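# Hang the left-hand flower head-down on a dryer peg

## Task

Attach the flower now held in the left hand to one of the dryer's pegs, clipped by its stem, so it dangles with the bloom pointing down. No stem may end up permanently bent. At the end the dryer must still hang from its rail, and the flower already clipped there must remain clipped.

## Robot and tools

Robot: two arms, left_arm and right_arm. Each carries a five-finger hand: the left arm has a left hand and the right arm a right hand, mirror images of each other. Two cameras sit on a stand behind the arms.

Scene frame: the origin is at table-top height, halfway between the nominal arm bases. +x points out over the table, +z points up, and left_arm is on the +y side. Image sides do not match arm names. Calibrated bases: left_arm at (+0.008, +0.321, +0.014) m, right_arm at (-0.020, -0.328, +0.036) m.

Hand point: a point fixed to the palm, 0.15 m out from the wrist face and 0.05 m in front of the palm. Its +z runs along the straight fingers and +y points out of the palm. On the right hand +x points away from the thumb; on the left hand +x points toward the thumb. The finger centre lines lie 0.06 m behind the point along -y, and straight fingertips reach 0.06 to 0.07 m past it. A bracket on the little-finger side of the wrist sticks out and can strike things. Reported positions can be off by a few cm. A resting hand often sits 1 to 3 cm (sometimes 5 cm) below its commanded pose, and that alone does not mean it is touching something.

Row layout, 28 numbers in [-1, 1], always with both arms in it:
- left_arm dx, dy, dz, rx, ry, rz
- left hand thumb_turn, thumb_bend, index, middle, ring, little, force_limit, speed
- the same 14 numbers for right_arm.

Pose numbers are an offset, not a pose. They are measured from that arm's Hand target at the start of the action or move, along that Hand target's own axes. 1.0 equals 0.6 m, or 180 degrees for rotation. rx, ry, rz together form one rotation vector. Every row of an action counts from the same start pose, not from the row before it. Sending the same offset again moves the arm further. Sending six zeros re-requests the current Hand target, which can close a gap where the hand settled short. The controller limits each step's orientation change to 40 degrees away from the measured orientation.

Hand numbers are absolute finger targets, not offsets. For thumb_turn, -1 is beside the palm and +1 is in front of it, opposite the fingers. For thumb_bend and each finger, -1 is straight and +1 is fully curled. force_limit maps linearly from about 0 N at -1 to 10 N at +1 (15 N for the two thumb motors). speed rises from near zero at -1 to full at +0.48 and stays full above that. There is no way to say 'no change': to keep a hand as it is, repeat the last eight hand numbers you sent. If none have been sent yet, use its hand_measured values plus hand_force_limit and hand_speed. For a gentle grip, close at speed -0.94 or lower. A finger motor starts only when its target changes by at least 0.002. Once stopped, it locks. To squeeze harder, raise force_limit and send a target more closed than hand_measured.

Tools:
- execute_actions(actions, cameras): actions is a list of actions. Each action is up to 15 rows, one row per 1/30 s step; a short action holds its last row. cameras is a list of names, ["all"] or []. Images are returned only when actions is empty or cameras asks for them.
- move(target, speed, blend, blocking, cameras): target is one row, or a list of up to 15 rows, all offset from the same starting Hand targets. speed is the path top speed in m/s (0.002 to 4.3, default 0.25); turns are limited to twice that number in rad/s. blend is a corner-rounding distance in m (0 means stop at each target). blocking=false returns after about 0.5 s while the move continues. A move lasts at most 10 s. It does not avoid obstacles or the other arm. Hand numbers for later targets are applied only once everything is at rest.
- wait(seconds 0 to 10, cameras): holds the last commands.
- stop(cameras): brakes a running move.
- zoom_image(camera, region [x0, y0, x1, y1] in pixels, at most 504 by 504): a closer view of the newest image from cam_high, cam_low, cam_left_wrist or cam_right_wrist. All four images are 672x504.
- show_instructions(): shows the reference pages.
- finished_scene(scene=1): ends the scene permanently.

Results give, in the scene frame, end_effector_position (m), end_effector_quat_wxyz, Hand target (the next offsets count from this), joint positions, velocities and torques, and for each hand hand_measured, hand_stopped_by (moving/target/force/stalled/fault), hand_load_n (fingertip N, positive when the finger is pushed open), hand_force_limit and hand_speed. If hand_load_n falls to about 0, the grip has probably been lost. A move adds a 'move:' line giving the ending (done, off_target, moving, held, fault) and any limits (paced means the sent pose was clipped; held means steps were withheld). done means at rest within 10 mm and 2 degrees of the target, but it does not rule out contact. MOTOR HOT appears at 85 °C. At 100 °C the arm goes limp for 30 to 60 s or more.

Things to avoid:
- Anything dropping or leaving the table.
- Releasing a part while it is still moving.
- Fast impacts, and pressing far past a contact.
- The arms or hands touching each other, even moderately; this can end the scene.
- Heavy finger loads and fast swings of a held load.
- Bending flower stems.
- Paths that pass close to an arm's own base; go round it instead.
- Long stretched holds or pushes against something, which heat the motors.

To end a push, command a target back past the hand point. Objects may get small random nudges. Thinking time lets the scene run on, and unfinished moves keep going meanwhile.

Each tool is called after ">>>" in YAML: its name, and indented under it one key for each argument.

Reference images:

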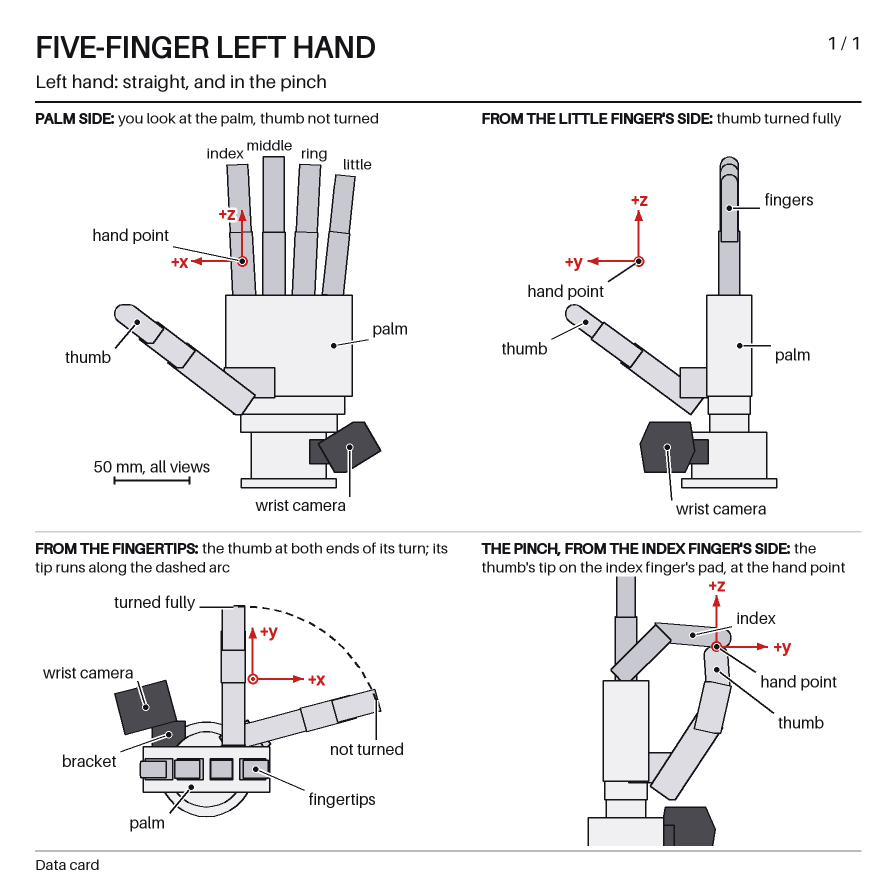

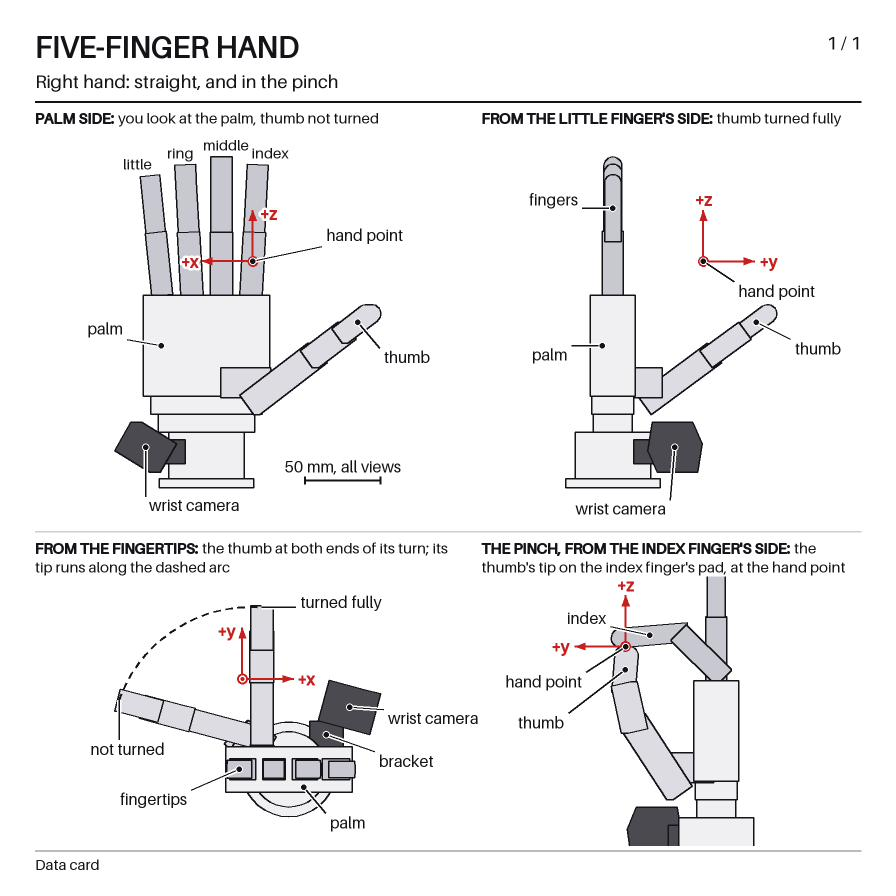

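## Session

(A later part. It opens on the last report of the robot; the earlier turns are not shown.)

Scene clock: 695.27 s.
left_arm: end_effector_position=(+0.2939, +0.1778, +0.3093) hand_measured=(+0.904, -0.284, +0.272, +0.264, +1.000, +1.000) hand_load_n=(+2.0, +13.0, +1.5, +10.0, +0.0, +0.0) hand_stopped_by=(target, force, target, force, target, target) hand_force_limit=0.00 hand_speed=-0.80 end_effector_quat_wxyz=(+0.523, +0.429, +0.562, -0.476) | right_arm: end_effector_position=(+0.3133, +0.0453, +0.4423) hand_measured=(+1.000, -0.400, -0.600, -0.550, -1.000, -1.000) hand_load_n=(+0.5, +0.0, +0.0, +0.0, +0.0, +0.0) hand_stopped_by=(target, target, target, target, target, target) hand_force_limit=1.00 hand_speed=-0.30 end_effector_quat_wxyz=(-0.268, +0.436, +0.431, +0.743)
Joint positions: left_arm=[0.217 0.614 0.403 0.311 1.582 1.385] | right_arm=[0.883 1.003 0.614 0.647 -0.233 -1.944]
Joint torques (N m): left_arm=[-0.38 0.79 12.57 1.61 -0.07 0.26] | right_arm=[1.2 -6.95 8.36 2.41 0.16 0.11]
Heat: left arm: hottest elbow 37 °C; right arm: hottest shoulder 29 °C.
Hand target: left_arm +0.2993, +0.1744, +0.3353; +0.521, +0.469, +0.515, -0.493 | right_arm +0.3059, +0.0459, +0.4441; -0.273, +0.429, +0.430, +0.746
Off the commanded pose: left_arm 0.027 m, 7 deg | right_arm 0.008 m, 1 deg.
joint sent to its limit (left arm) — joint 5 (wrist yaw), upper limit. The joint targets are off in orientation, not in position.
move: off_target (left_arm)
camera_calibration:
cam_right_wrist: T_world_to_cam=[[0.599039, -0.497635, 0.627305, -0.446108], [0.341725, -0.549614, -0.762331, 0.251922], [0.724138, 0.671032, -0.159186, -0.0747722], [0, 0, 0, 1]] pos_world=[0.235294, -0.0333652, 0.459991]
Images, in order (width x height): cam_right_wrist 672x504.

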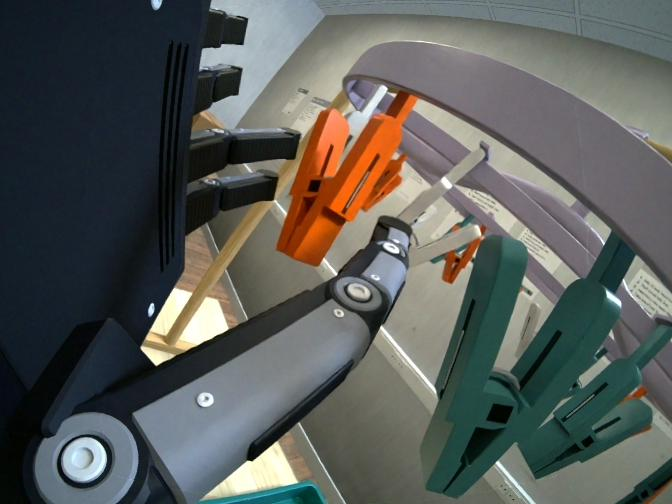

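>>> move:
  target: [0,0,0,0,0,0,0.904,-0.284,0.272,0.264,1,1,0,-0.8,0.0288,0.014,0.0092,0,0,0,1,-0.4,-0.6,-0.55,-1,-1,1,-0.3]
  speed: 0.04
  cameras: ["cam_right_wrist"]

>>> zoom_image:
  camera: "cam_right_wrist"
  region: [220, 100, 420, 300]

Scene clock: 697.90 s.
left_arm: end_effector_position=(+0.2939, +0.1778, +0.3093) hand_measured=(+0.904, -0.284, +0.272, +0.264, +1.000, +1.000) hand_load_n=(+2.0, +12.5, +1.5, +10.0, +0.0, +0.0) hand_stopped_by=(target, force, target, force, target, target) hand_force_limit=0.00 hand_speed=-0.80 end_effector_quat_wxyz=(+0.523, +0.429, +0.562, -0.476) | right_arm: end_effector_position=(+0.3106, +0.0420, +0.4433) hand_measured=(+1.000, -0.400, -0.600, -0.550, -1.000, -1.000) hand_load_n=(+0.0, +0.0, +0.0, +0.0, +0.0, +0.0) hand_stopped_by=(target, target, target, target, target, target) hand_force_limit=1.00 hand_speed=-0.30 end_effector_quat_wxyz=(-0.267, +0.441, +0.434, +0.739)
Joint positions: left_arm=[0.217 0.614 0.403 0.311 1.582 1.385] | right_arm=[0.883 0.979 0.614 0.609 -0.233 -1.944]
Joint torques (N m): left_arm=[-0.32 0.79 12.57 1.62 -0.07 0.26] | right_arm=[1.26 -6.83 11.95 1.37 0.12 0.12]
Heat: left arm: hottest elbow 37 °C; right arm: hottest shoulder 29 °C.
Hand target: left_arm +0.2993, +0.1744, +0.3353; +0.521, +0.469, +0.515, -0.493 | right_arm +0.3063, +0.0460, +0.4642; -0.273, +0.429, +0.430, +0.746
Off the commanded pose: left_arm 0.027 m, 7 deg | right_arm 0.022 m, 2 deg.
joint sent to its limit (left arm) — joint 5 (wrist yaw), upper limit. The joint targets are off in orientation, not in position.
move: off_target (left_arm, right_arm)
camera_calibration:
cam_right_wrist: T_world_to_cam=[[0.604805, -0.490622, 0.627297, -0.448841], [0.33475, -0.558104, -0.759252, 0.252911], [0.722602, 0.669187, -0.173308, -0.0636499], [0, 0, 0, 1]] pos_world=[0.232793, -0.0364667, 0.462549]
Images, in order (width x height): cam_right_wrist 672x504.

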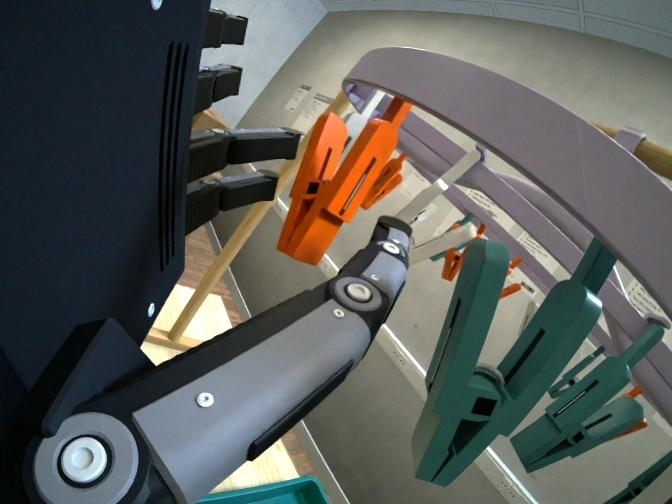

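Scaled by 2.520 from the camera's 672x504 image, which has a finer 960x720 frame.

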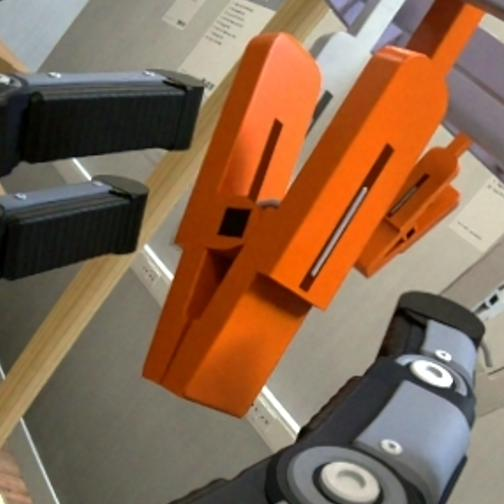

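>>> move:
  target: [0,0,0,0,0,0,0.904,-0.284,0.272,0.264,1,1,0,-0.8,0.0216,0.0105,0.0069,0,0,0,1,-0.4,-0.6,-0.55,-1,-1,1,-0.3]
  speed: 0.04
  cameras: ["cam_right_wrist"]

>>> zoom_image:
  camera: "cam_right_wrist"
  region: [220, 100, 420, 300]

Scene clock: 699.93 s.
left_arm: end_effector_position=(+0.2939, +0.1778, +0.3093) hand_measured=(+0.904, -0.284, +0.272, +0.264, +1.000, +1.000) hand_load_n=(+2.0, +13.0, +1.5, +10.0, +0.0, +0.0) hand_stopped_by=(target, force, target, force, target, target) hand_force_limit=0.00 hand_speed=-0.80 end_effector_quat_wxyz=(+0.523, +0.429, +0.562, -0.476) | right_arm: end_effector_position=(+0.3096, +0.0408, +0.4474) hand_measured=(+1.000, -0.400, -0.600, -0.550, -1.000, -1.000) hand_load_n=(+0.5, +0.0, +0.0, +0.0, +0.0, +0.0) hand_stopped_by=(target, target, target, target, target, target) hand_force_limit=1.00 hand_speed=-0.30 end_effector_quat_wxyz=(-0.266, +0.446, +0.437, +0.734)
Joint positions: left_arm=[0.217 0.614 0.403 0.311 1.582 1.385] | right_arm=[0.883 0.96 0.627 0.56 -0.233 -1.944]
Joint torques (N m): left_arm=[-0.38 0.79 12.56 1.62 -0.07 0.25] | right_arm=[1.14 -6.65 13.63 1.32 0.09 0.11]
Heat: left arm: hottest elbow 37 °C; right arm: hottest shoulder 29 °C.
Hand target: left_arm +0.2993, +0.1744, +0.3353; +0.521, +0.469, +0.515, -0.493 | right_arm +0.3066, +0.0462, +0.4790; -0.273, +0.429, +0.430, +0.746
Off the commanded pose: left_arm 0.027 m, 7 deg | right_arm 0.032 m, 3 deg.
joint sent to its limit (left arm) — joint 5 (wrist yaw), upper limit. The joint targets are off in orientation, not in position.
move: off_target (left_arm, right_arm)
camera_calibration:
cam_right_wrist: T_world_to_cam=[[0.611167, -0.482819, 0.627185, -0.453602], [0.327072, -0.567521, -0.755608, 0.256843], [0.720763, 0.666937, -0.188934, -0.0537907], [0, 0, 0, 1]] pos_world=[0.231991, -0.0373688, 0.468402]
Images, in order (width x height): cam_right_wrist 672x504.

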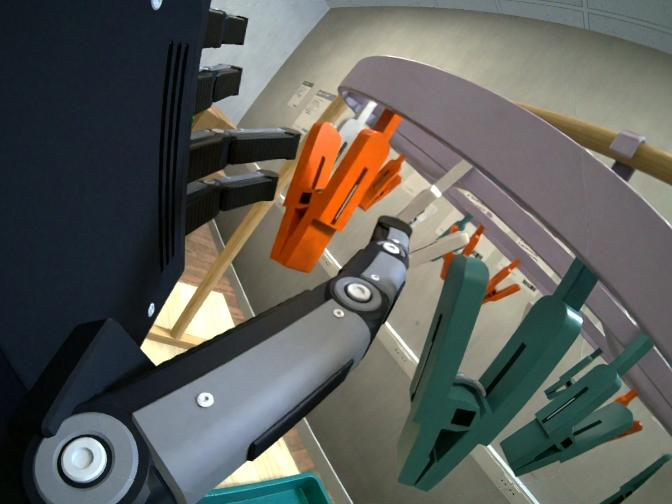

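Scaled by 2.520 from the camera's 672x504 image, which has a finer 960x720 frame.

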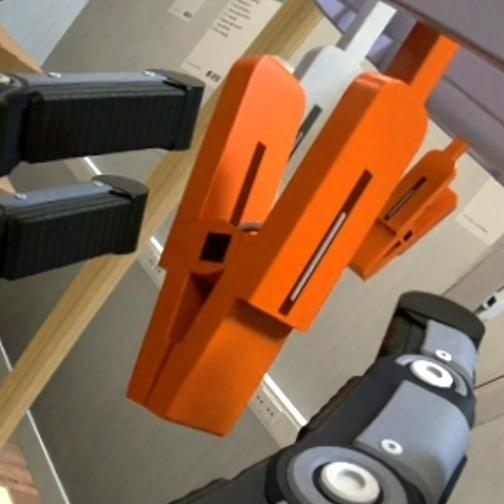

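>>> move:
  target: [0,0,0,0,0,0,0.904,-0.284,0.272,0.264,1,1,0,-0.8,0.0173,0.0084,0.0055,0,0,0,1,-0.4,-0.6,-0.55,-1,-1,1,-0.3]
  speed: 0.04
  cameras: ["cam_right_wrist"]

>>> zoom_image:
  camera: "cam_right_wrist"
  region: [220, 100, 420, 300]

Scene clock: 701.57 s.
left_arm: end_effector_position=(+0.2939, +0.1778, +0.3093) hand_measured=(+0.904, -0.284, +0.272, +0.264, +1.000, +1.000) hand_load_n=(+2.0, +13.0, +1.5, +10.0, +0.0, +0.0) hand_stopped_by=(target, force, target, force, target, target) hand_force_limit=0.00 hand_speed=-0.80 end_effector_quat_wxyz=(+0.523, +0.429, +0.562, -0.476) | right_arm: end_effector_position=(+0.3100, +0.0413, +0.4592) hand_measured=(+1.000, -0.400, -0.600, -0.550, -1.000, -1.000) hand_load_n=(+0.5, +0.0, +0.0, +0.0, +0.0, +0.0) hand_stopped_by=(target, target, target, target, target, target) hand_force_limit=1.00 hand_speed=-0.30 end_effector_quat_wxyz=(-0.267, +0.446, +0.437, +0.734)
Joint positions: left_arm=[0.217 0.614 0.403 0.311 1.582 1.385] | right_arm=[0.883 0.949 0.654 0.524 -0.233 -1.944]
Joint torques (N m): left_arm=[-0.38 0.73 12.57 1.62 -0.07 0.25] | right_arm=[1.2 -6.71 13.76 1.46 0.09 0.12]
Heat: left arm: hottest elbow 37 °C; right arm: hottest shoulder 29 °C.
Hand target: left_arm +0.2993, +0.1744, +0.3353; +0.521, +0.469, +0.515, -0.493 | right_arm +0.3068, +0.0462, +0.4913; -0.273, +0.429, +0.430, +0.746
Off the commanded pose: left_arm 0.027 m, 7 deg | right_arm 0.032 m, 3 deg.
joint sent to its limit (left arm) — joint 5 (wrist yaw), upper limit. The joint targets are off in orientation, not in position.
move: off_target (left_arm, right_arm)
camera_calibration:
cam_right_wrist: T_world_to_cam=[[0.611051, -0.483002, 0.627157, -0.460973], [0.327201, -0.567311, -0.75571, 0.265939], [0.720802, 0.666984, -0.188617, -0.0523425], [0, 0, 0, 1]] pos_world=[0.232391, -0.0368688, 0.480203]
Images, in order (width x height): cam_right_wrist 672x504.

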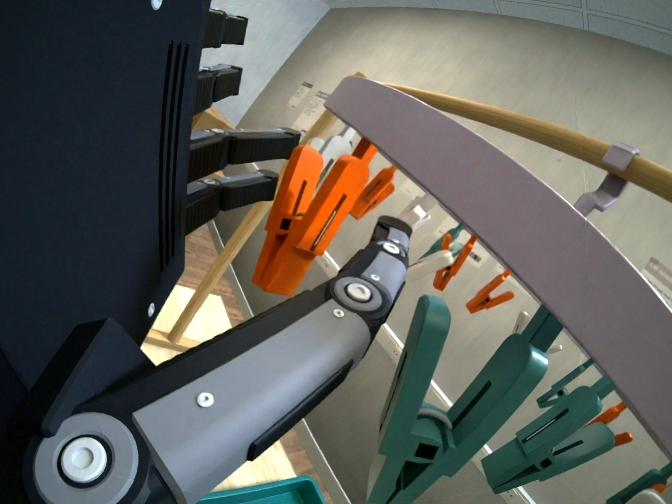

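Scaled by 2.520 from the camera's 672x504 image, which has a finer 960x720 frame.

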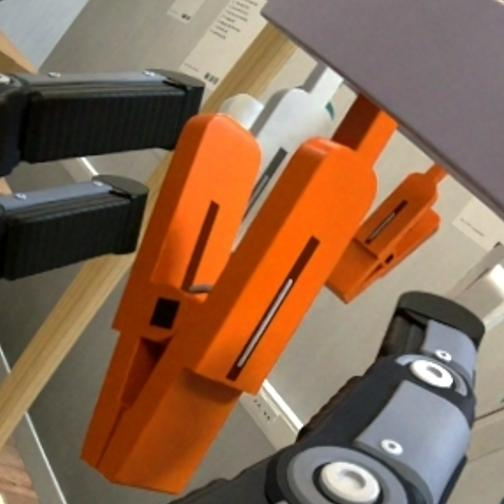

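>>> execute_actions:
  actions:
    - [[0,0,0,0,0,0,0.904,-0.284,0.272,0.264,1,1,0,-0.8,0,0,0,0,0,0,1,-0.15,-0.6,-0.55,-1,-1,1,-0.5]]
  cameras: ["cam_right_wrist"]

>>> zoom_image:
  camera: "cam_right_wrist"
  region: [220, 100, 420, 300]

Scene clock: 706.30 s.
left_arm: end_effector_position=(+0.2939, +0.1778, +0.3093) hand_measured=(+0.904, -0.284, +0.272, +0.264, +1.000, +1.000) hand_load_n=(+2.0, +13.0, +1.5, +10.0, +0.0, +0.0) hand_stopped_by=(target, force, target, force, target, target) hand_force_limit=0.00 hand_speed=-0.80 end_effector_quat_wxyz=(+0.523, +0.429, +0.562, -0.476) | right_arm: end_effector_position=(+0.3100, +0.0413, +0.4591) hand_measured=(+1.000, -0.150, -0.600, -0.550, -1.000, -1.000) hand_load_n=(+0.0, +0.0, +0.0, +0.0, +0.0, +0.0) hand_stopped_by=(target, target, target, target, target, target) hand_force_limit=1.00 hand_speed=-0.50 end_effector_quat_wxyz=(-0.266, +0.446, +0.437, +0.734)
Joint positions: left_arm=[0.217 0.614 0.403 0.311 1.582 1.385] | right_arm=[0.883 0.949 0.654 0.523 -0.233 -1.944]
Joint torques (N m): left_arm=[-0.32 0.79 12.57 1.62 -0.07 0.26] | right_arm=[1.38 -6.42 13.82 1.47 0.07 0.11]
Heat: left arm: hottest elbow 37 °C; right arm: hottest shoulder 29 °C.
Hand target: left_arm +0.2993, +0.1744, +0.3353; +0.521, +0.469, +0.515, -0.493 | right_arm +0.3068, +0.0462, +0.4912; -0.273, +0.429, +0.430, +0.746
Off the commanded pose: left_arm 0.027 m, 7 deg | right_arm 0.033 m, 3 deg.
joint sent to its limit (left arm) — joint 5 (wrist yaw), upper limit. The joint targets are off in orientation, not in position.
camera_calibration:
cam_right_wrist: T_world_to_cam=[[0.611167, -0.482819, 0.627185, -0.460943], [0.327072, -0.567521, -0.755608, 0.265837], [0.720763, 0.666937, -0.188934, -0.052202], [0, 0, 0, 1]] pos_world=[0.232391, -0.0368688, 0.480102]
Images, in order (width x height): cam_right_wrist 672x504.

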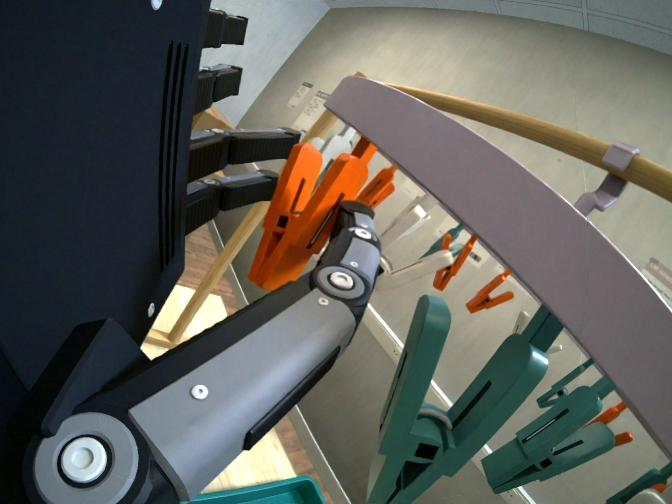

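Scaled by 2.520 from the camera's 672x504 image, which has a finer 960x720 frame.

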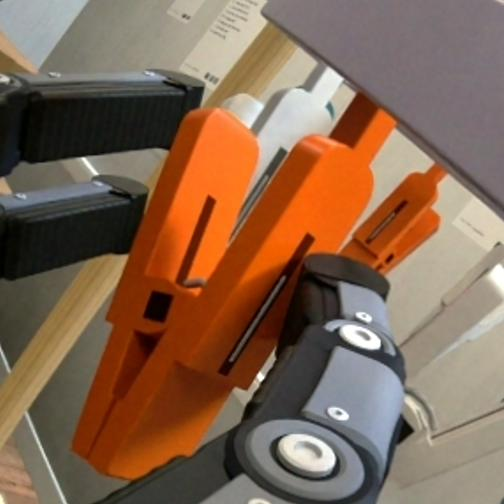

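>>> execute_actions:
  actions:
    - [[0,0,0,0,0,0,0.904,-0.284,0.272,0.264,1,1,0,-0.8,0,0,0,0,0,0,1,-0.05,-0.6,-0.45,-1,-1,1,-0.5]]
  cameras: ["cam_right_wrist"]

>>> zoom_image:
  camera: "cam_right_wrist"
  region: [220, 100, 420, 300]

Scene clock: 707.97 s.
left_arm: end_effector_position=(+0.2939, +0.1778, +0.3093) hand_measured=(+0.904, -0.284, +0.272, +0.264, +1.000, +1.000) hand_load_n=(+2.0, +13.0, +1.5, +10.0, +0.0, +0.5) hand_stopped_by=(target, force, target, force, target, target) hand_force_limit=0.00 hand_speed=-0.80 end_effector_quat_wxyz=(+0.523, +0.429, +0.562, -0.476) | right_arm: end_effector_position=(+0.3100, +0.0413, +0.4591) hand_measured=(+1.000, -0.050, -0.600, -0.450, -1.000, -1.000) hand_load_n=(+0.5, +0.0, +0.0, +0.0, +0.5, +0.0) hand_stopped_by=(target, target, target, target, target, target) hand_force_limit=1.00 hand_speed=-0.50 end_effector_quat_wxyz=(-0.266, +0.446, +0.437, +0.734)
Joint positions: left_arm=[0.217 0.614 0.403 0.311 1.582 1.385] | right_arm=[0.883 0.949 0.654 0.523 -0.233 -1.944]
Joint torques (N m): left_arm=[-0.32 0.79 12.57 1.62 -0.07 0.25] | right_arm=[1.49 -6.36 13.75 1.4 0.08 0.12]
Heat: left arm: hottest elbow 37 °C; right arm: hottest shoulder 29 °C.
Hand target: left_arm +0.2993, +0.1744, +0.3353; +0.521, +0.469, +0.515, -0.493 | right_arm +0.3068, +0.0462, +0.4912; -0.273, +0.429, +0.430, +0.746
Off the commanded pose: left_arm 0.027 m, 7 deg | right_arm 0.033 m, 3 deg.
joint sent to its limit (left arm) — joint 5 (wrist yaw), upper limit. The joint targets are off in orientation, not in position.
camera_calibration:
cam_right_wrist: T_world_to_cam=[[0.611167, -0.482819, 0.627185, -0.460943], [0.327072, -0.567521, -0.755608, 0.265837], [0.720763, 0.666937, -0.188934, -0.052202], [0, 0, 0, 1]] pos_world=[0.232391, -0.0368688, 0.480102]
Images, in order (width x height): cam_right_wrist 672x504.

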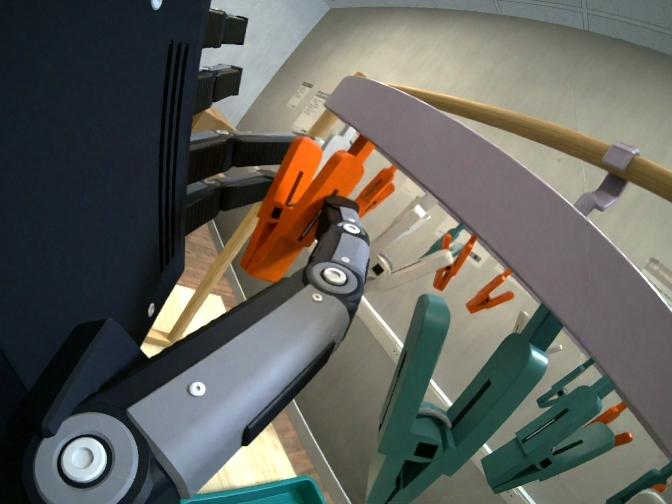

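Scaled by 2.520 from the camera's 672x504 image, which has a finer 960x720 frame.

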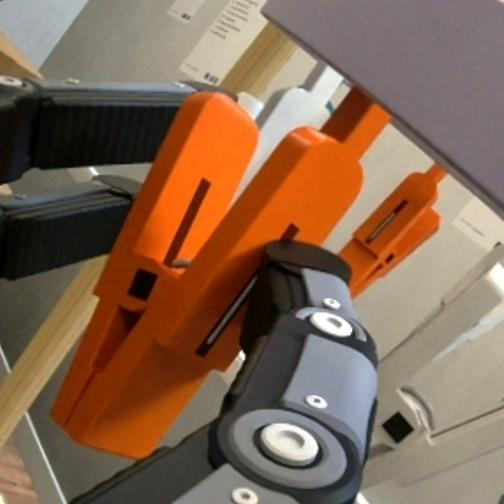

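>>> execute_actions:
  actions:
    - [[0,0,0,0,0,0,0.904,-0.284,0.272,0.264,1,1,0,-0.8,0,0,0,0,0,0,1,-0.05,-0.6,-0.3,-1,-1,1,-0.5]]
  cameras: ["cam_right_wrist"]

>>> zoom_image:
  camera: "cam_right_wrist"
  region: [220, 100, 420, 300]

Scene clock: 709.57 s.
left_arm: end_effector_position=(+0.2939, +0.1778, +0.3093) hand_measured=(+0.904, -0.284, +0.272, +0.264, +1.000, +1.000) hand_load_n=(+2.0, +12.5, +1.5, +10.0, +0.0, +0.0) hand_stopped_by=(target, force, target, force, target, target) hand_force_limit=0.00 hand_speed=-0.80 end_effector_quat_wxyz=(+0.523, +0.429, +0.562, -0.476) | right_arm: end_effector_position=(+0.3100, +0.0413, +0.4591) hand_measured=(+1.000, -0.050, -0.600, -0.300, -1.000, -1.000) hand_load_n=(+0.0, +0.0, +0.0, +0.0, +0.0, +0.0) hand_stopped_by=(target, target, target, target, target, target) hand_force_limit=1.00 hand_speed=-0.50 end_effector_quat_wxyz=(-0.266, +0.446, +0.437, +0.734)
Joint positions: left_arm=[0.217 0.614 0.403 0.311 1.582 1.385] | right_arm=[0.883 0.949 0.654 0.523 -0.233 -1.944]
Joint torques (N m): left_arm=[-0.32 0.79 12.56 1.62 -0.07 0.25] | right_arm=[1.03 -6.18 13.76 1.43 0.1 0.12]
Heat: left arm: hottest elbow 38 °C; right arm: hottest shoulder 29 °C.
Hand target: left_arm +0.2993, +0.1744, +0.3353; +0.521, +0.469, +0.515, -0.493 | right_arm +0.3068, +0.0462, +0.4912; -0.273, +0.429, +0.430, +0.746
Off the commanded pose: left_arm 0.027 m, 7 deg | right_arm 0.033 m, 3 deg.
joint sent to its limit (left arm) — joint 5 (wrist yaw), upper limit. The joint targets are off in orientation, not in position.
camera_calibration:
cam_right_wrist: T_world_to_cam=[[0.611167, -0.482819, 0.627185, -0.460943], [0.327072, -0.567521, -0.755608, 0.265837], [0.720763, 0.666937, -0.188934, -0.052202], [0, 0, 0, 1]] pos_world=[0.232391, -0.0368688, 0.480102]
Images, in order (width x height): cam_right_wrist 672x504.

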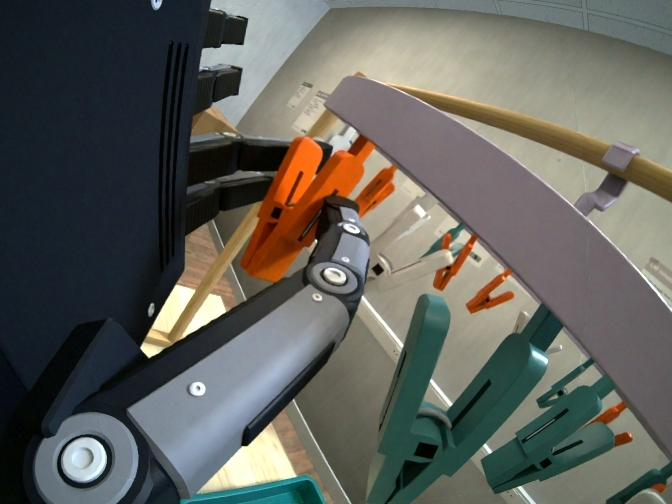

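Scaled by 2.520 from the camera's 672x504 image, which has a finer 960x720 frame.

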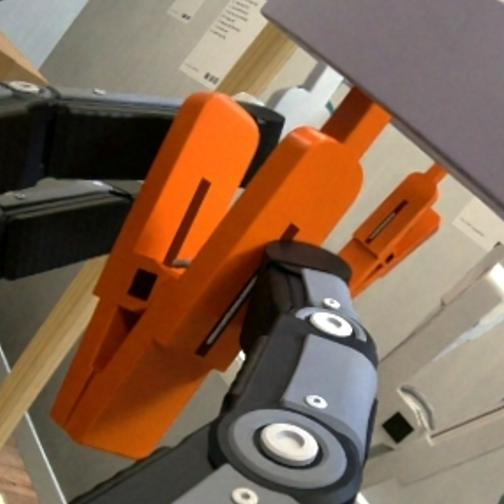

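>>> execute_actions:
  actions:
    - [[0,0,0,0,0,0,0.904,-0.284,0.272,0.264,1,1,0,-0.8,0,0,0,0,0,0,1,-0.05,-0.6,-0.2,-1,-1,1,-0.5]]
  cameras: []

>>> execute_actions:
  actions:
    - [[0,0,0,0,0,0,0.904,-0.284,0.272,0.264,1,1,0,-0.8,0,0,0,0,0,0,1,-0.05,-0.6,-0.15,-1,-1,1,-0.5]]
  cameras: ["cam_right_wrist"]

>>> zoom_image:
  camera: "cam_right_wrist"
  region: [220, 100, 420, 300]

Scene clock: 711.07 s.
left_arm: end_effector_position=(+0.2939, +0.1778, +0.3093) hand_measured=(+0.904, -0.284, +0.272, +0.264, +1.000, +1.000) hand_load_n=(+2.0, +12.5, +1.5, +10.0, +0.0, +0.0) hand_stopped_by=(target, force, target, force, target, target) hand_force_limit=0.00 hand_speed=-0.80 end_effector_quat_wxyz=(+0.523, +0.429, +0.562, -0.476) | right_arm: end_effector_position=(+0.3100, +0.0413, +0.4589) hand_measured=(+1.000, -0.052, -0.600, -0.220, -1.000, -1.000) hand_load_n=(+4.0, +8.0, +0.0, +11.5, +0.0, +0.0) hand_stopped_by=(target, target, target, force, target, target) hand_force_limit=1.00 hand_speed=-0.50 end_effector_quat_wxyz=(-0.266, +0.447, +0.437, +0.734)
Joint positions: left_arm=[0.217 0.614 0.403 0.311 1.582 1.385] | right_arm=[0.883 0.949 0.654 0.523 -0.233 -1.944]
Joint torques (N m): left_arm=[-0.32 0.79 12.57 1.62 -0.07 0.26] | right_arm=[1.08 -6.59 13.71 1.46 0.1 0.11]
Heat: left arm: hottest elbow 38 °C; right arm: hottest elbow 30 °C.
Hand target: left_arm +0.2993, +0.1744, +0.3353; +0.521, +0.469, +0.515, -0.493 | right_arm +0.3068, +0.0462, +0.4912; -0.273, +0.429, +0.430, +0.746
Off the commanded pose: left_arm 0.027 m, 7 deg | right_arm 0.033 m, 3 deg.
joint sent to its limit (left arm) — joint 5 (wrist yaw), upper limit. The joint targets are off in orientation, not in position.
No camera images: "cameras" was empty.

Scene clock: 711.77 s.
left_arm: end_effector_position=(+0.2939, +0.1778, +0.3093) hand_measured=(+0.904, -0.284, +0.272, +0.264, +1.000, +1.000) hand_load_n=(+2.0, +12.5, +1.0, +10.0, +0.0, -0.5) hand_stopped_by=(target, force, target, force, target, target) hand_force_limit=0.00 hand_speed=-0.80 end_effector_quat_wxyz=(+0.523, +0.429, +0.562, -0.476) | right_arm: end_effector_position=(+0.3100, +0.0413, +0.4589) hand_measured=(+1.000, -0.052, -0.600, -0.220, -1.000, -1.000) hand_load_n=(+4.0, +8.0, +0.0, +11.5, +0.0, +0.0) hand_stopped_by=(target, target, target, force, target, target) hand_force_limit=1.00 hand_speed=-0.50 end_effector_quat_wxyz=(-0.266, +0.447, +0.437, +0.734)
Joint positions: left_arm=[0.217 0.614 0.403 0.311 1.582 1.385] | right_arm=[0.883 0.949 0.654 0.523 -0.233 -1.944]
Joint torques (N m): left_arm=[-0.32 0.79 12.57 1.62 -0.06 0.25] | right_arm=[1.26 -6.36 13.74 1.42 0.1 0.11]
Heat: left arm: hottest elbow 38 °C; right arm: hottest elbow 30 °C.
Hand target: left_arm +0.2993, +0.1744, +0.3353; +0.521, +0.469, +0.515, -0.493 | right_arm +0.3068, +0.0462, +0.4912; -0.273, +0.429, +0.430, +0.746
Off the commanded pose: left_arm 0.027 m, 7 deg | right_arm 0.033 m, 3 deg.
joint sent to its limit (left arm) — joint 5 (wrist yaw), upper limit. The joint targets are off in orientation, not in position.
camera_calibration:
cam_right_wrist: T_world_to_cam=[[0.611516, -0.482436, 0.62714, -0.460924], [0.326661, -0.567975, -0.755445, 0.26576], [0.720653, 0.666828, -0.189733, -0.0518164], [0, 0, 0, 1]] pos_world=[0.232391, -0.0368689, 0.48]
Images, in order (width x height): cam_right_wrist 672x504.

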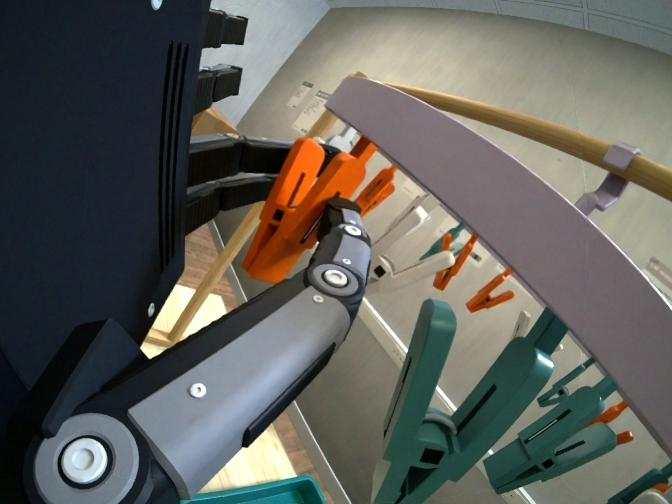

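Scaled by 2.520 from the camera's 672x504 image, which has a finer 960x720 frame.

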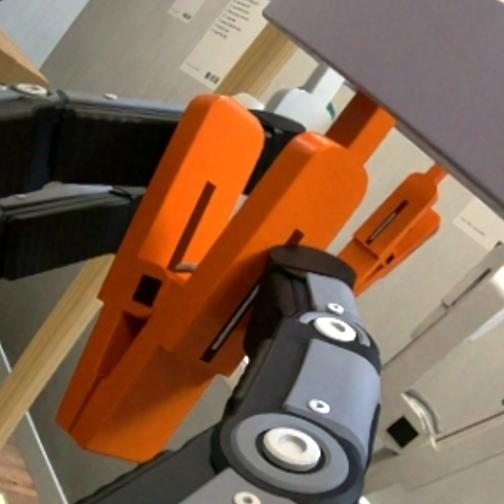

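>>> execute_actions:
  actions:
    - [[0,0,0,0,0,0,0.904,-0.284,0.272,0.264,1,1,0,-0.8,0,0,0,0,0,0,1,0.0,-0.6,-0.15,-1,-1,1,-0.7]]
  cameras: ["cam_right_wrist"]

>>> zoom_image:
  camera: "cam_right_wrist"
  region: [220, 100, 420, 300]

Scene clock: 714.13 s.
left_arm: end_effector_position=(+0.2939, +0.1778, +0.3093) hand_measured=(+0.904, -0.284, +0.272, +0.264, +1.000, +1.000) hand_load_n=(+2.0, +13.0, +1.5, +10.0, +0.0, +0.0) hand_stopped_by=(target, force, target, force, target, target) hand_force_limit=0.00 hand_speed=-0.80 end_effector_quat_wxyz=(+0.523, +0.429, +0.562, -0.476) | right_arm: end_effector_position=(+0.3101, +0.0413, +0.4594) hand_measured=(+1.000, -0.004, -0.600, -0.220, -1.000, -1.000) hand_load_n=(+6.0, +9.5, +0.0, +14.0, +0.0, +0.0) hand_stopped_by=(target, target, target, force, target, target) hand_force_limit=1.00 hand_speed=-0.70 end_effector_quat_wxyz=(-0.266, +0.447, +0.437, +0.734)
Joint positions: left_arm=[0.217 0.614 0.403 0.311 1.582 1.385] | right_arm=[0.883 0.949 0.654 0.523 -0.232 -1.944]
Joint torques (N m): left_arm=[-0.38 0.73 12.56 1.62 -0.07 0.26] | right_arm=[1.26 -6.77 13.76 1.4 0.05 0.12]
Heat: left arm: hottest elbow 38 °C; right arm: hottest elbow 30 °C.
Hand target: left_arm +0.2993, +0.1744, +0.3353; +0.521, +0.469, +0.515, -0.493 | right_arm +0.3068, +0.0462, +0.4913; -0.273, +0.429, +0.430, +0.746
Off the commanded pose: left_arm 0.027 m, 7 deg | right_arm 0.032 m, 3 deg.
joint sent to its limit (left arm) — joint 5 (wrist yaw), upper limit. The joint targets are off in orientation, not in position.
camera_calibration:
cam_right_wrist: T_world_to_cam=[[0.611045, -0.483145, 0.627053, -0.461114], [0.326773, -0.567542, -0.755722, 0.266153], [0.721002, 0.666684, -0.188915, -0.052291], [0, 0, 0, 1]] pos_world=[0.232491, -0.03687, 0.480402]
Images, in order (width x height): cam_right_wrist 672x504.

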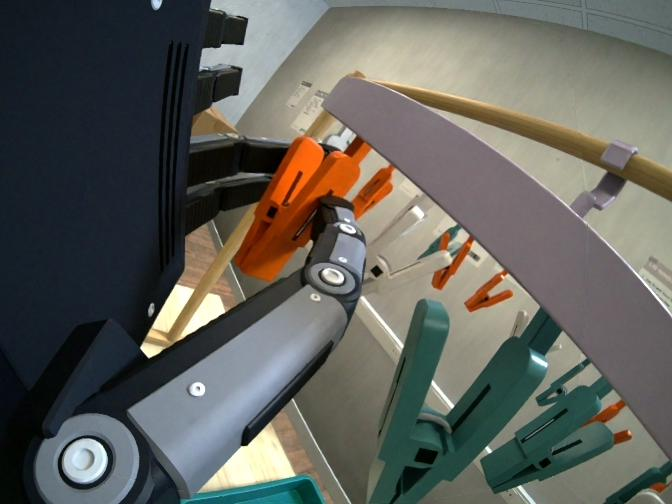

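Scaled by 2.520 from the camera's 672x504 image, which has a finer 960x720 frame.

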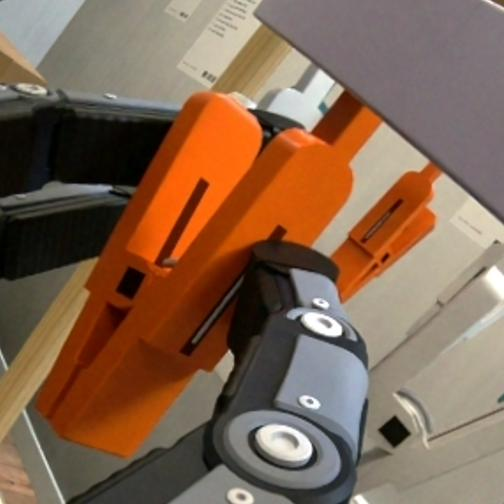

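>>> zoom_image:
  camera: "cam_right_wrist"
  region: [225, 200, 305, 290]

Scaled by 5.600 from the camera's 672x504 image, which has a finer 960x720 frame.

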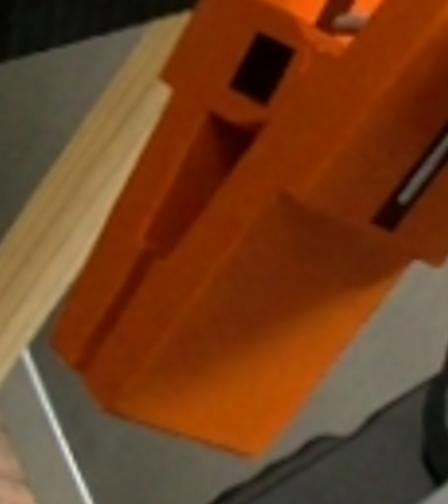

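>>> execute_actions:
  actions:
    - [[0,0,0,0,0,0,0.904,-0.284,0.272,0.264,1,1,0,-0.8,0,0,0,0,0,0,1,0.05,-0.6,-0.15,-1,-1,1,-0.7]]
  cameras: ["cam_right_wrist"]

>>> zoom_image:
  camera: "cam_right_wrist"
  region: [210, 120, 370, 290]

Scene clock: 716.30 s.
left_arm: end_effector_position=(+0.2939, +0.1778, +0.3093) hand_measured=(+0.904, -0.284, +0.272, +0.264, +1.000, +1.000) hand_load_n=(+2.0, +13.0, +1.5, +10.0, +0.0, +0.0) hand_stopped_by=(target, force, target, force, target, target) hand_force_limit=0.00 hand_speed=-0.80 end_effector_quat_wxyz=(+0.523, +0.429, +0.562, -0.476) | right_arm: end_effector_position=(+0.3104, +0.0412, +0.4613) hand_measured=(+1.000, +0.046, -0.600, -0.220, -1.000, -1.000) hand_load_n=(+6.5, +9.0, +0.0, +15.0, +0.0, +0.0) hand_stopped_by=(target, target, target, force, target, target) hand_force_limit=1.00 hand_speed=-0.70 end_effector_quat_wxyz=(-0.266, +0.446, +0.436, +0.735)
Joint positions: left_arm=[0.217 0.614 0.403 0.311 1.582 1.385] | right_arm=[0.883 0.949 0.657 0.523 -0.231 -1.944]
Joint torques (N m): left_arm=[-0.38 0.73 12.57 1.62 -0.07 0.25] | right_arm=[1.32 -6.71 13.5 1.52 0.01 0.11]
Heat: left arm: hottest elbow 38 °C; right arm: hottest elbow 30 °C.
Hand target: left_arm +0.2993, +0.1744, +0.3353; +0.521, +0.469, +0.515, -0.493 | right_arm +0.3068, +0.0463, +0.4912; -0.273, +0.429, +0.430, +0.746
Off the commanded pose: left_arm 0.027 m, 7 deg | right_arm 0.031 m, 3 deg.
joint sent to its limit (left arm) — joint 5 (wrist yaw), upper limit. The joint targets are off in orientation, not in position.
camera_calibration:
cam_right_wrist: T_world_to_cam=[[0.609405, -0.485341, 0.626953, -0.461837], [0.327485, -0.566062, -0.756523, 0.267609], [0.722066, 0.666347, -0.186019, -0.0537143], [0, 0, 0, 1]] pos_world=[0.232593, -0.0368729, 0.48201]
Images, in order (width x height): cam_right_wrist 672x504.

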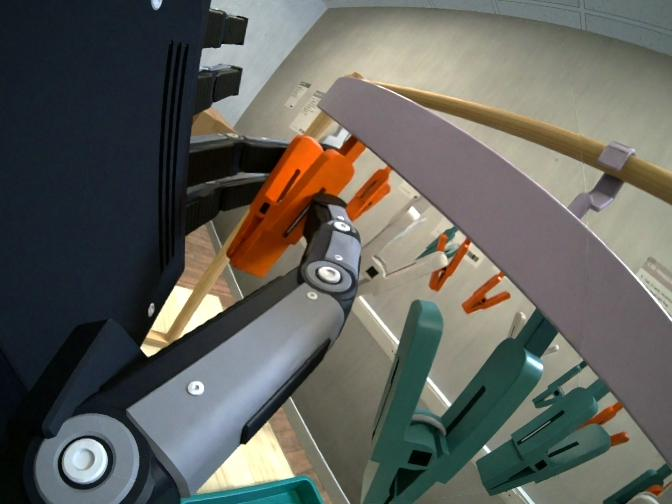

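Scaled by 2.965 from the camera's 672x504 image, which has a finer 960x720 frame.

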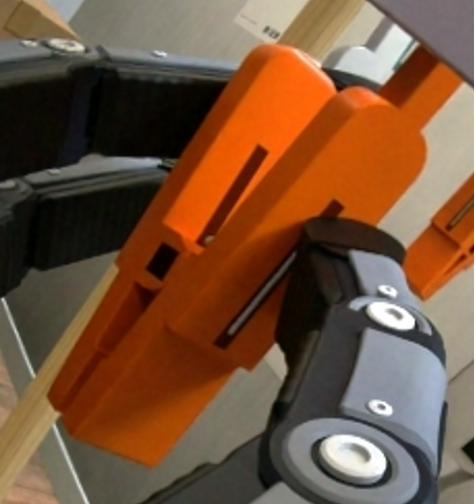

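>>> execute_actions:
  actions:
    - [[0,0,0,0,0,0,0.904,-0.284,0.272,0.264,1,1,0,-0.8,0,0,0,0,0,0,1,0.09,-0.6,-0.15,-1,-1,1,-0.7]]
  cameras: ["cam_right_wrist"]

>>> zoom_image:
  camera: "cam_right_wrist"
  region: [210, 120, 370, 290]

Scene clock: 717.77 s.
left_arm: end_effector_position=(+0.2939, +0.1778, +0.3093) hand_measured=(+0.904, -0.284, +0.272, +0.264, +1.000, +1.000) hand_load_n=(+2.0, +13.0, +1.5, +10.0, +0.0, +0.0) hand_stopped_by=(target, force, target, force, target, target) hand_force_limit=0.00 hand_speed=-0.80 end_effector_quat_wxyz=(+0.523, +0.429, +0.562, -0.476) | right_arm: end_effector_position=(+0.3104, +0.0412, +0.4613) hand_measured=(+1.000, +0.084, -0.600, -0.220, -1.000, -1.000) hand_load_n=(+6.0, +12.5, +0.0, +12.5, +0.0, +0.0) hand_stopped_by=(target, target, target, force, target, target) hand_force_limit=1.00 hand_speed=-0.70 end_effector_quat_wxyz=(-0.266, +0.446, +0.436, +0.735)
Joint positions: left_arm=[0.217 0.614 0.403 0.311 1.582 1.385] | right_arm=[0.883 0.949 0.657 0.523 -0.231 -1.944]
Joint torques (N m): left_arm=[-0.32 0.79 12.56 1.62 -0.06 0.26] | right_arm=[1.26 -6.18 13.46 1.39 0.01 0.11]
Heat: left arm: hottest elbow 38 °C; right arm: hottest elbow 30 °C.
Hand target: left_arm +0.2993, +0.1744, +0.3353; +0.521, +0.469, +0.515, -0.493 | right_arm +0.3068, +0.0463, +0.4912; -0.273, +0.429, +0.430, +0.746
Off the commanded pose: left_arm 0.027 m, 7 deg | right_arm 0.030 m, 3 deg.
joint sent to its limit (left arm) — joint 5 (wrist yaw), upper limit. The joint targets are off in orientation, not in position.
camera_calibration:
cam_right_wrist: T_world_to_cam=[[0.609405, -0.485341, 0.626953, -0.461837], [0.327485, -0.566062, -0.756523, 0.267609], [0.722066, 0.666347, -0.186019, -0.0537143], [0, 0, 0, 1]] pos_world=[0.232593, -0.0368729, 0.48201]
Images, in order (width x height): cam_right_wrist 672x504.

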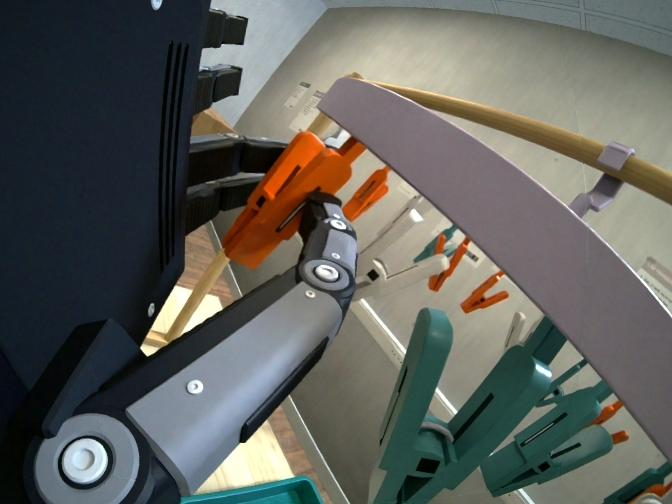

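Scaled by 2.965 from the camera's 672x504 image, which has a finer 960x720 frame.

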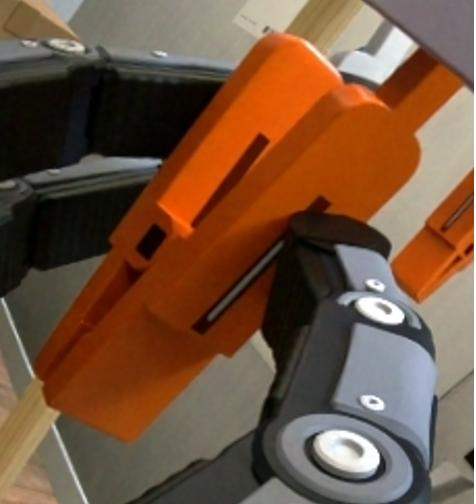

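>>> zoom_image:
  camera: "cam_right_wrist"
  region: [215, 190, 295, 280]

>>> execute_actions:
  actions: []
  cameras: ["cam_high","cam_low"]

>>> zoom_image:
  camera: "cam_high"
  region: [410, 60, 490, 140]

>>> zoom_image:
  camera: "cam_low"
  region: [325, 110, 395, 180]

Scaled by 5.600 from the camera's 672x504 image, which has a finer 960x720 frame.

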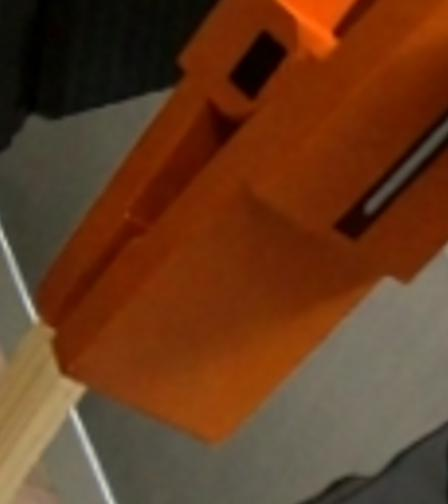

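Scene clock: 718.97 s.
left_arm: end_effector_position=(+0.2939, +0.1778, +0.3093) hand_measured=(+0.904, -0.284, +0.272, +0.264, +1.000, +1.000) hand_load_n=(+2.0, +13.0, +1.5, +10.0, +0.0, +0.0) hand_stopped_by=(target, force, target, force, target, target) hand_force_limit=0.00 hand_speed=-0.80 end_effector_quat_wxyz=(+0.523, +0.429, +0.562, -0.476) | right_arm: end_effector_position=(+0.3104, +0.0412, +0.4613) hand_measured=(+1.000, +0.084, -0.600, -0.220, -1.000, -1.000) hand_load_n=(+6.0, +12.5, +0.0, +12.5, +0.0, +0.0) hand_stopped_by=(target, target, target, force, target, target) hand_force_limit=1.00 hand_speed=-0.70 end_effector_quat_wxyz=(-0.266, +0.446, +0.436, +0.735)
Joint positions: left_arm=[0.217 0.614 0.403 0.311 1.582 1.385] | right_arm=[0.883 0.949 0.657 0.523 -0.231 -1.944]
Joint velocities: within noise
Joint torques (N m): left_arm=[-0.32 0.79 12.56 1.62 -0.07 0.25] | right_arm=[1.44 -6.65 13.53 1.47 0.01 0.11]
Heat: left arm: hottest elbow 38 °C; right arm: hottest elbow 30 °C.
Hand target: left_arm +0.2993, +0.1744, +0.3353; +0.521, +0.469, +0.515, -0.493 | right_arm +0.3068, +0.0463, +0.4912; -0.273, +0.429, +0.430, +0.746
Off the commanded pose: left_arm 0.027 m, 7 deg | right_arm 0.030 m, 3 deg.
Images, in order (width x height): cam_high 672x504, cam_low 672x504.

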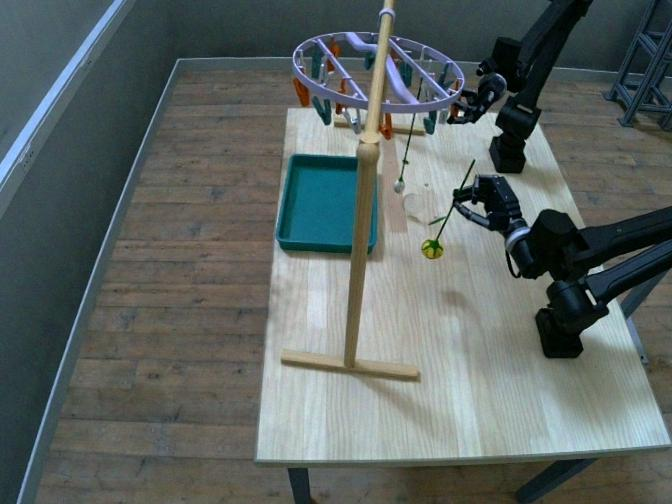

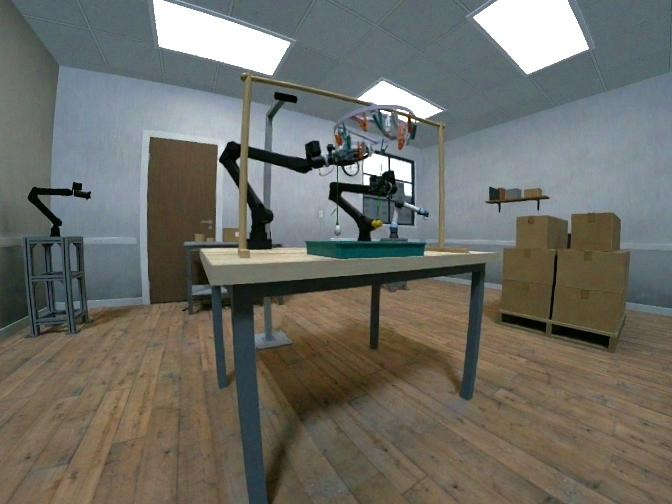

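Scaled by 6.300 from the camera's 672x504 image, which has a finer 960x720 frame.

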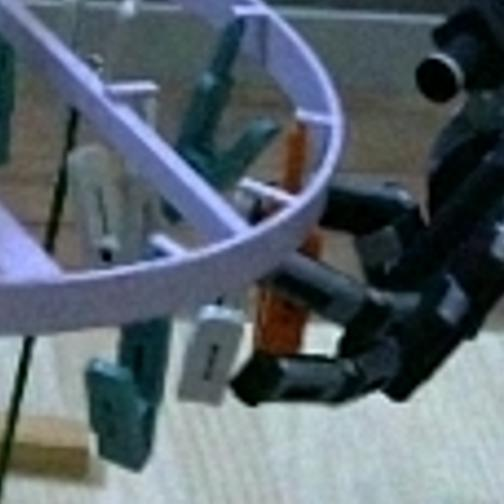

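Scaled by 7.200 from the camera's 672x504 image, which has a finer 960x720 frame.

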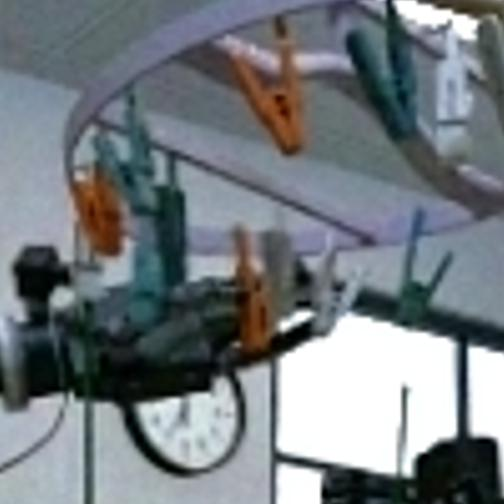

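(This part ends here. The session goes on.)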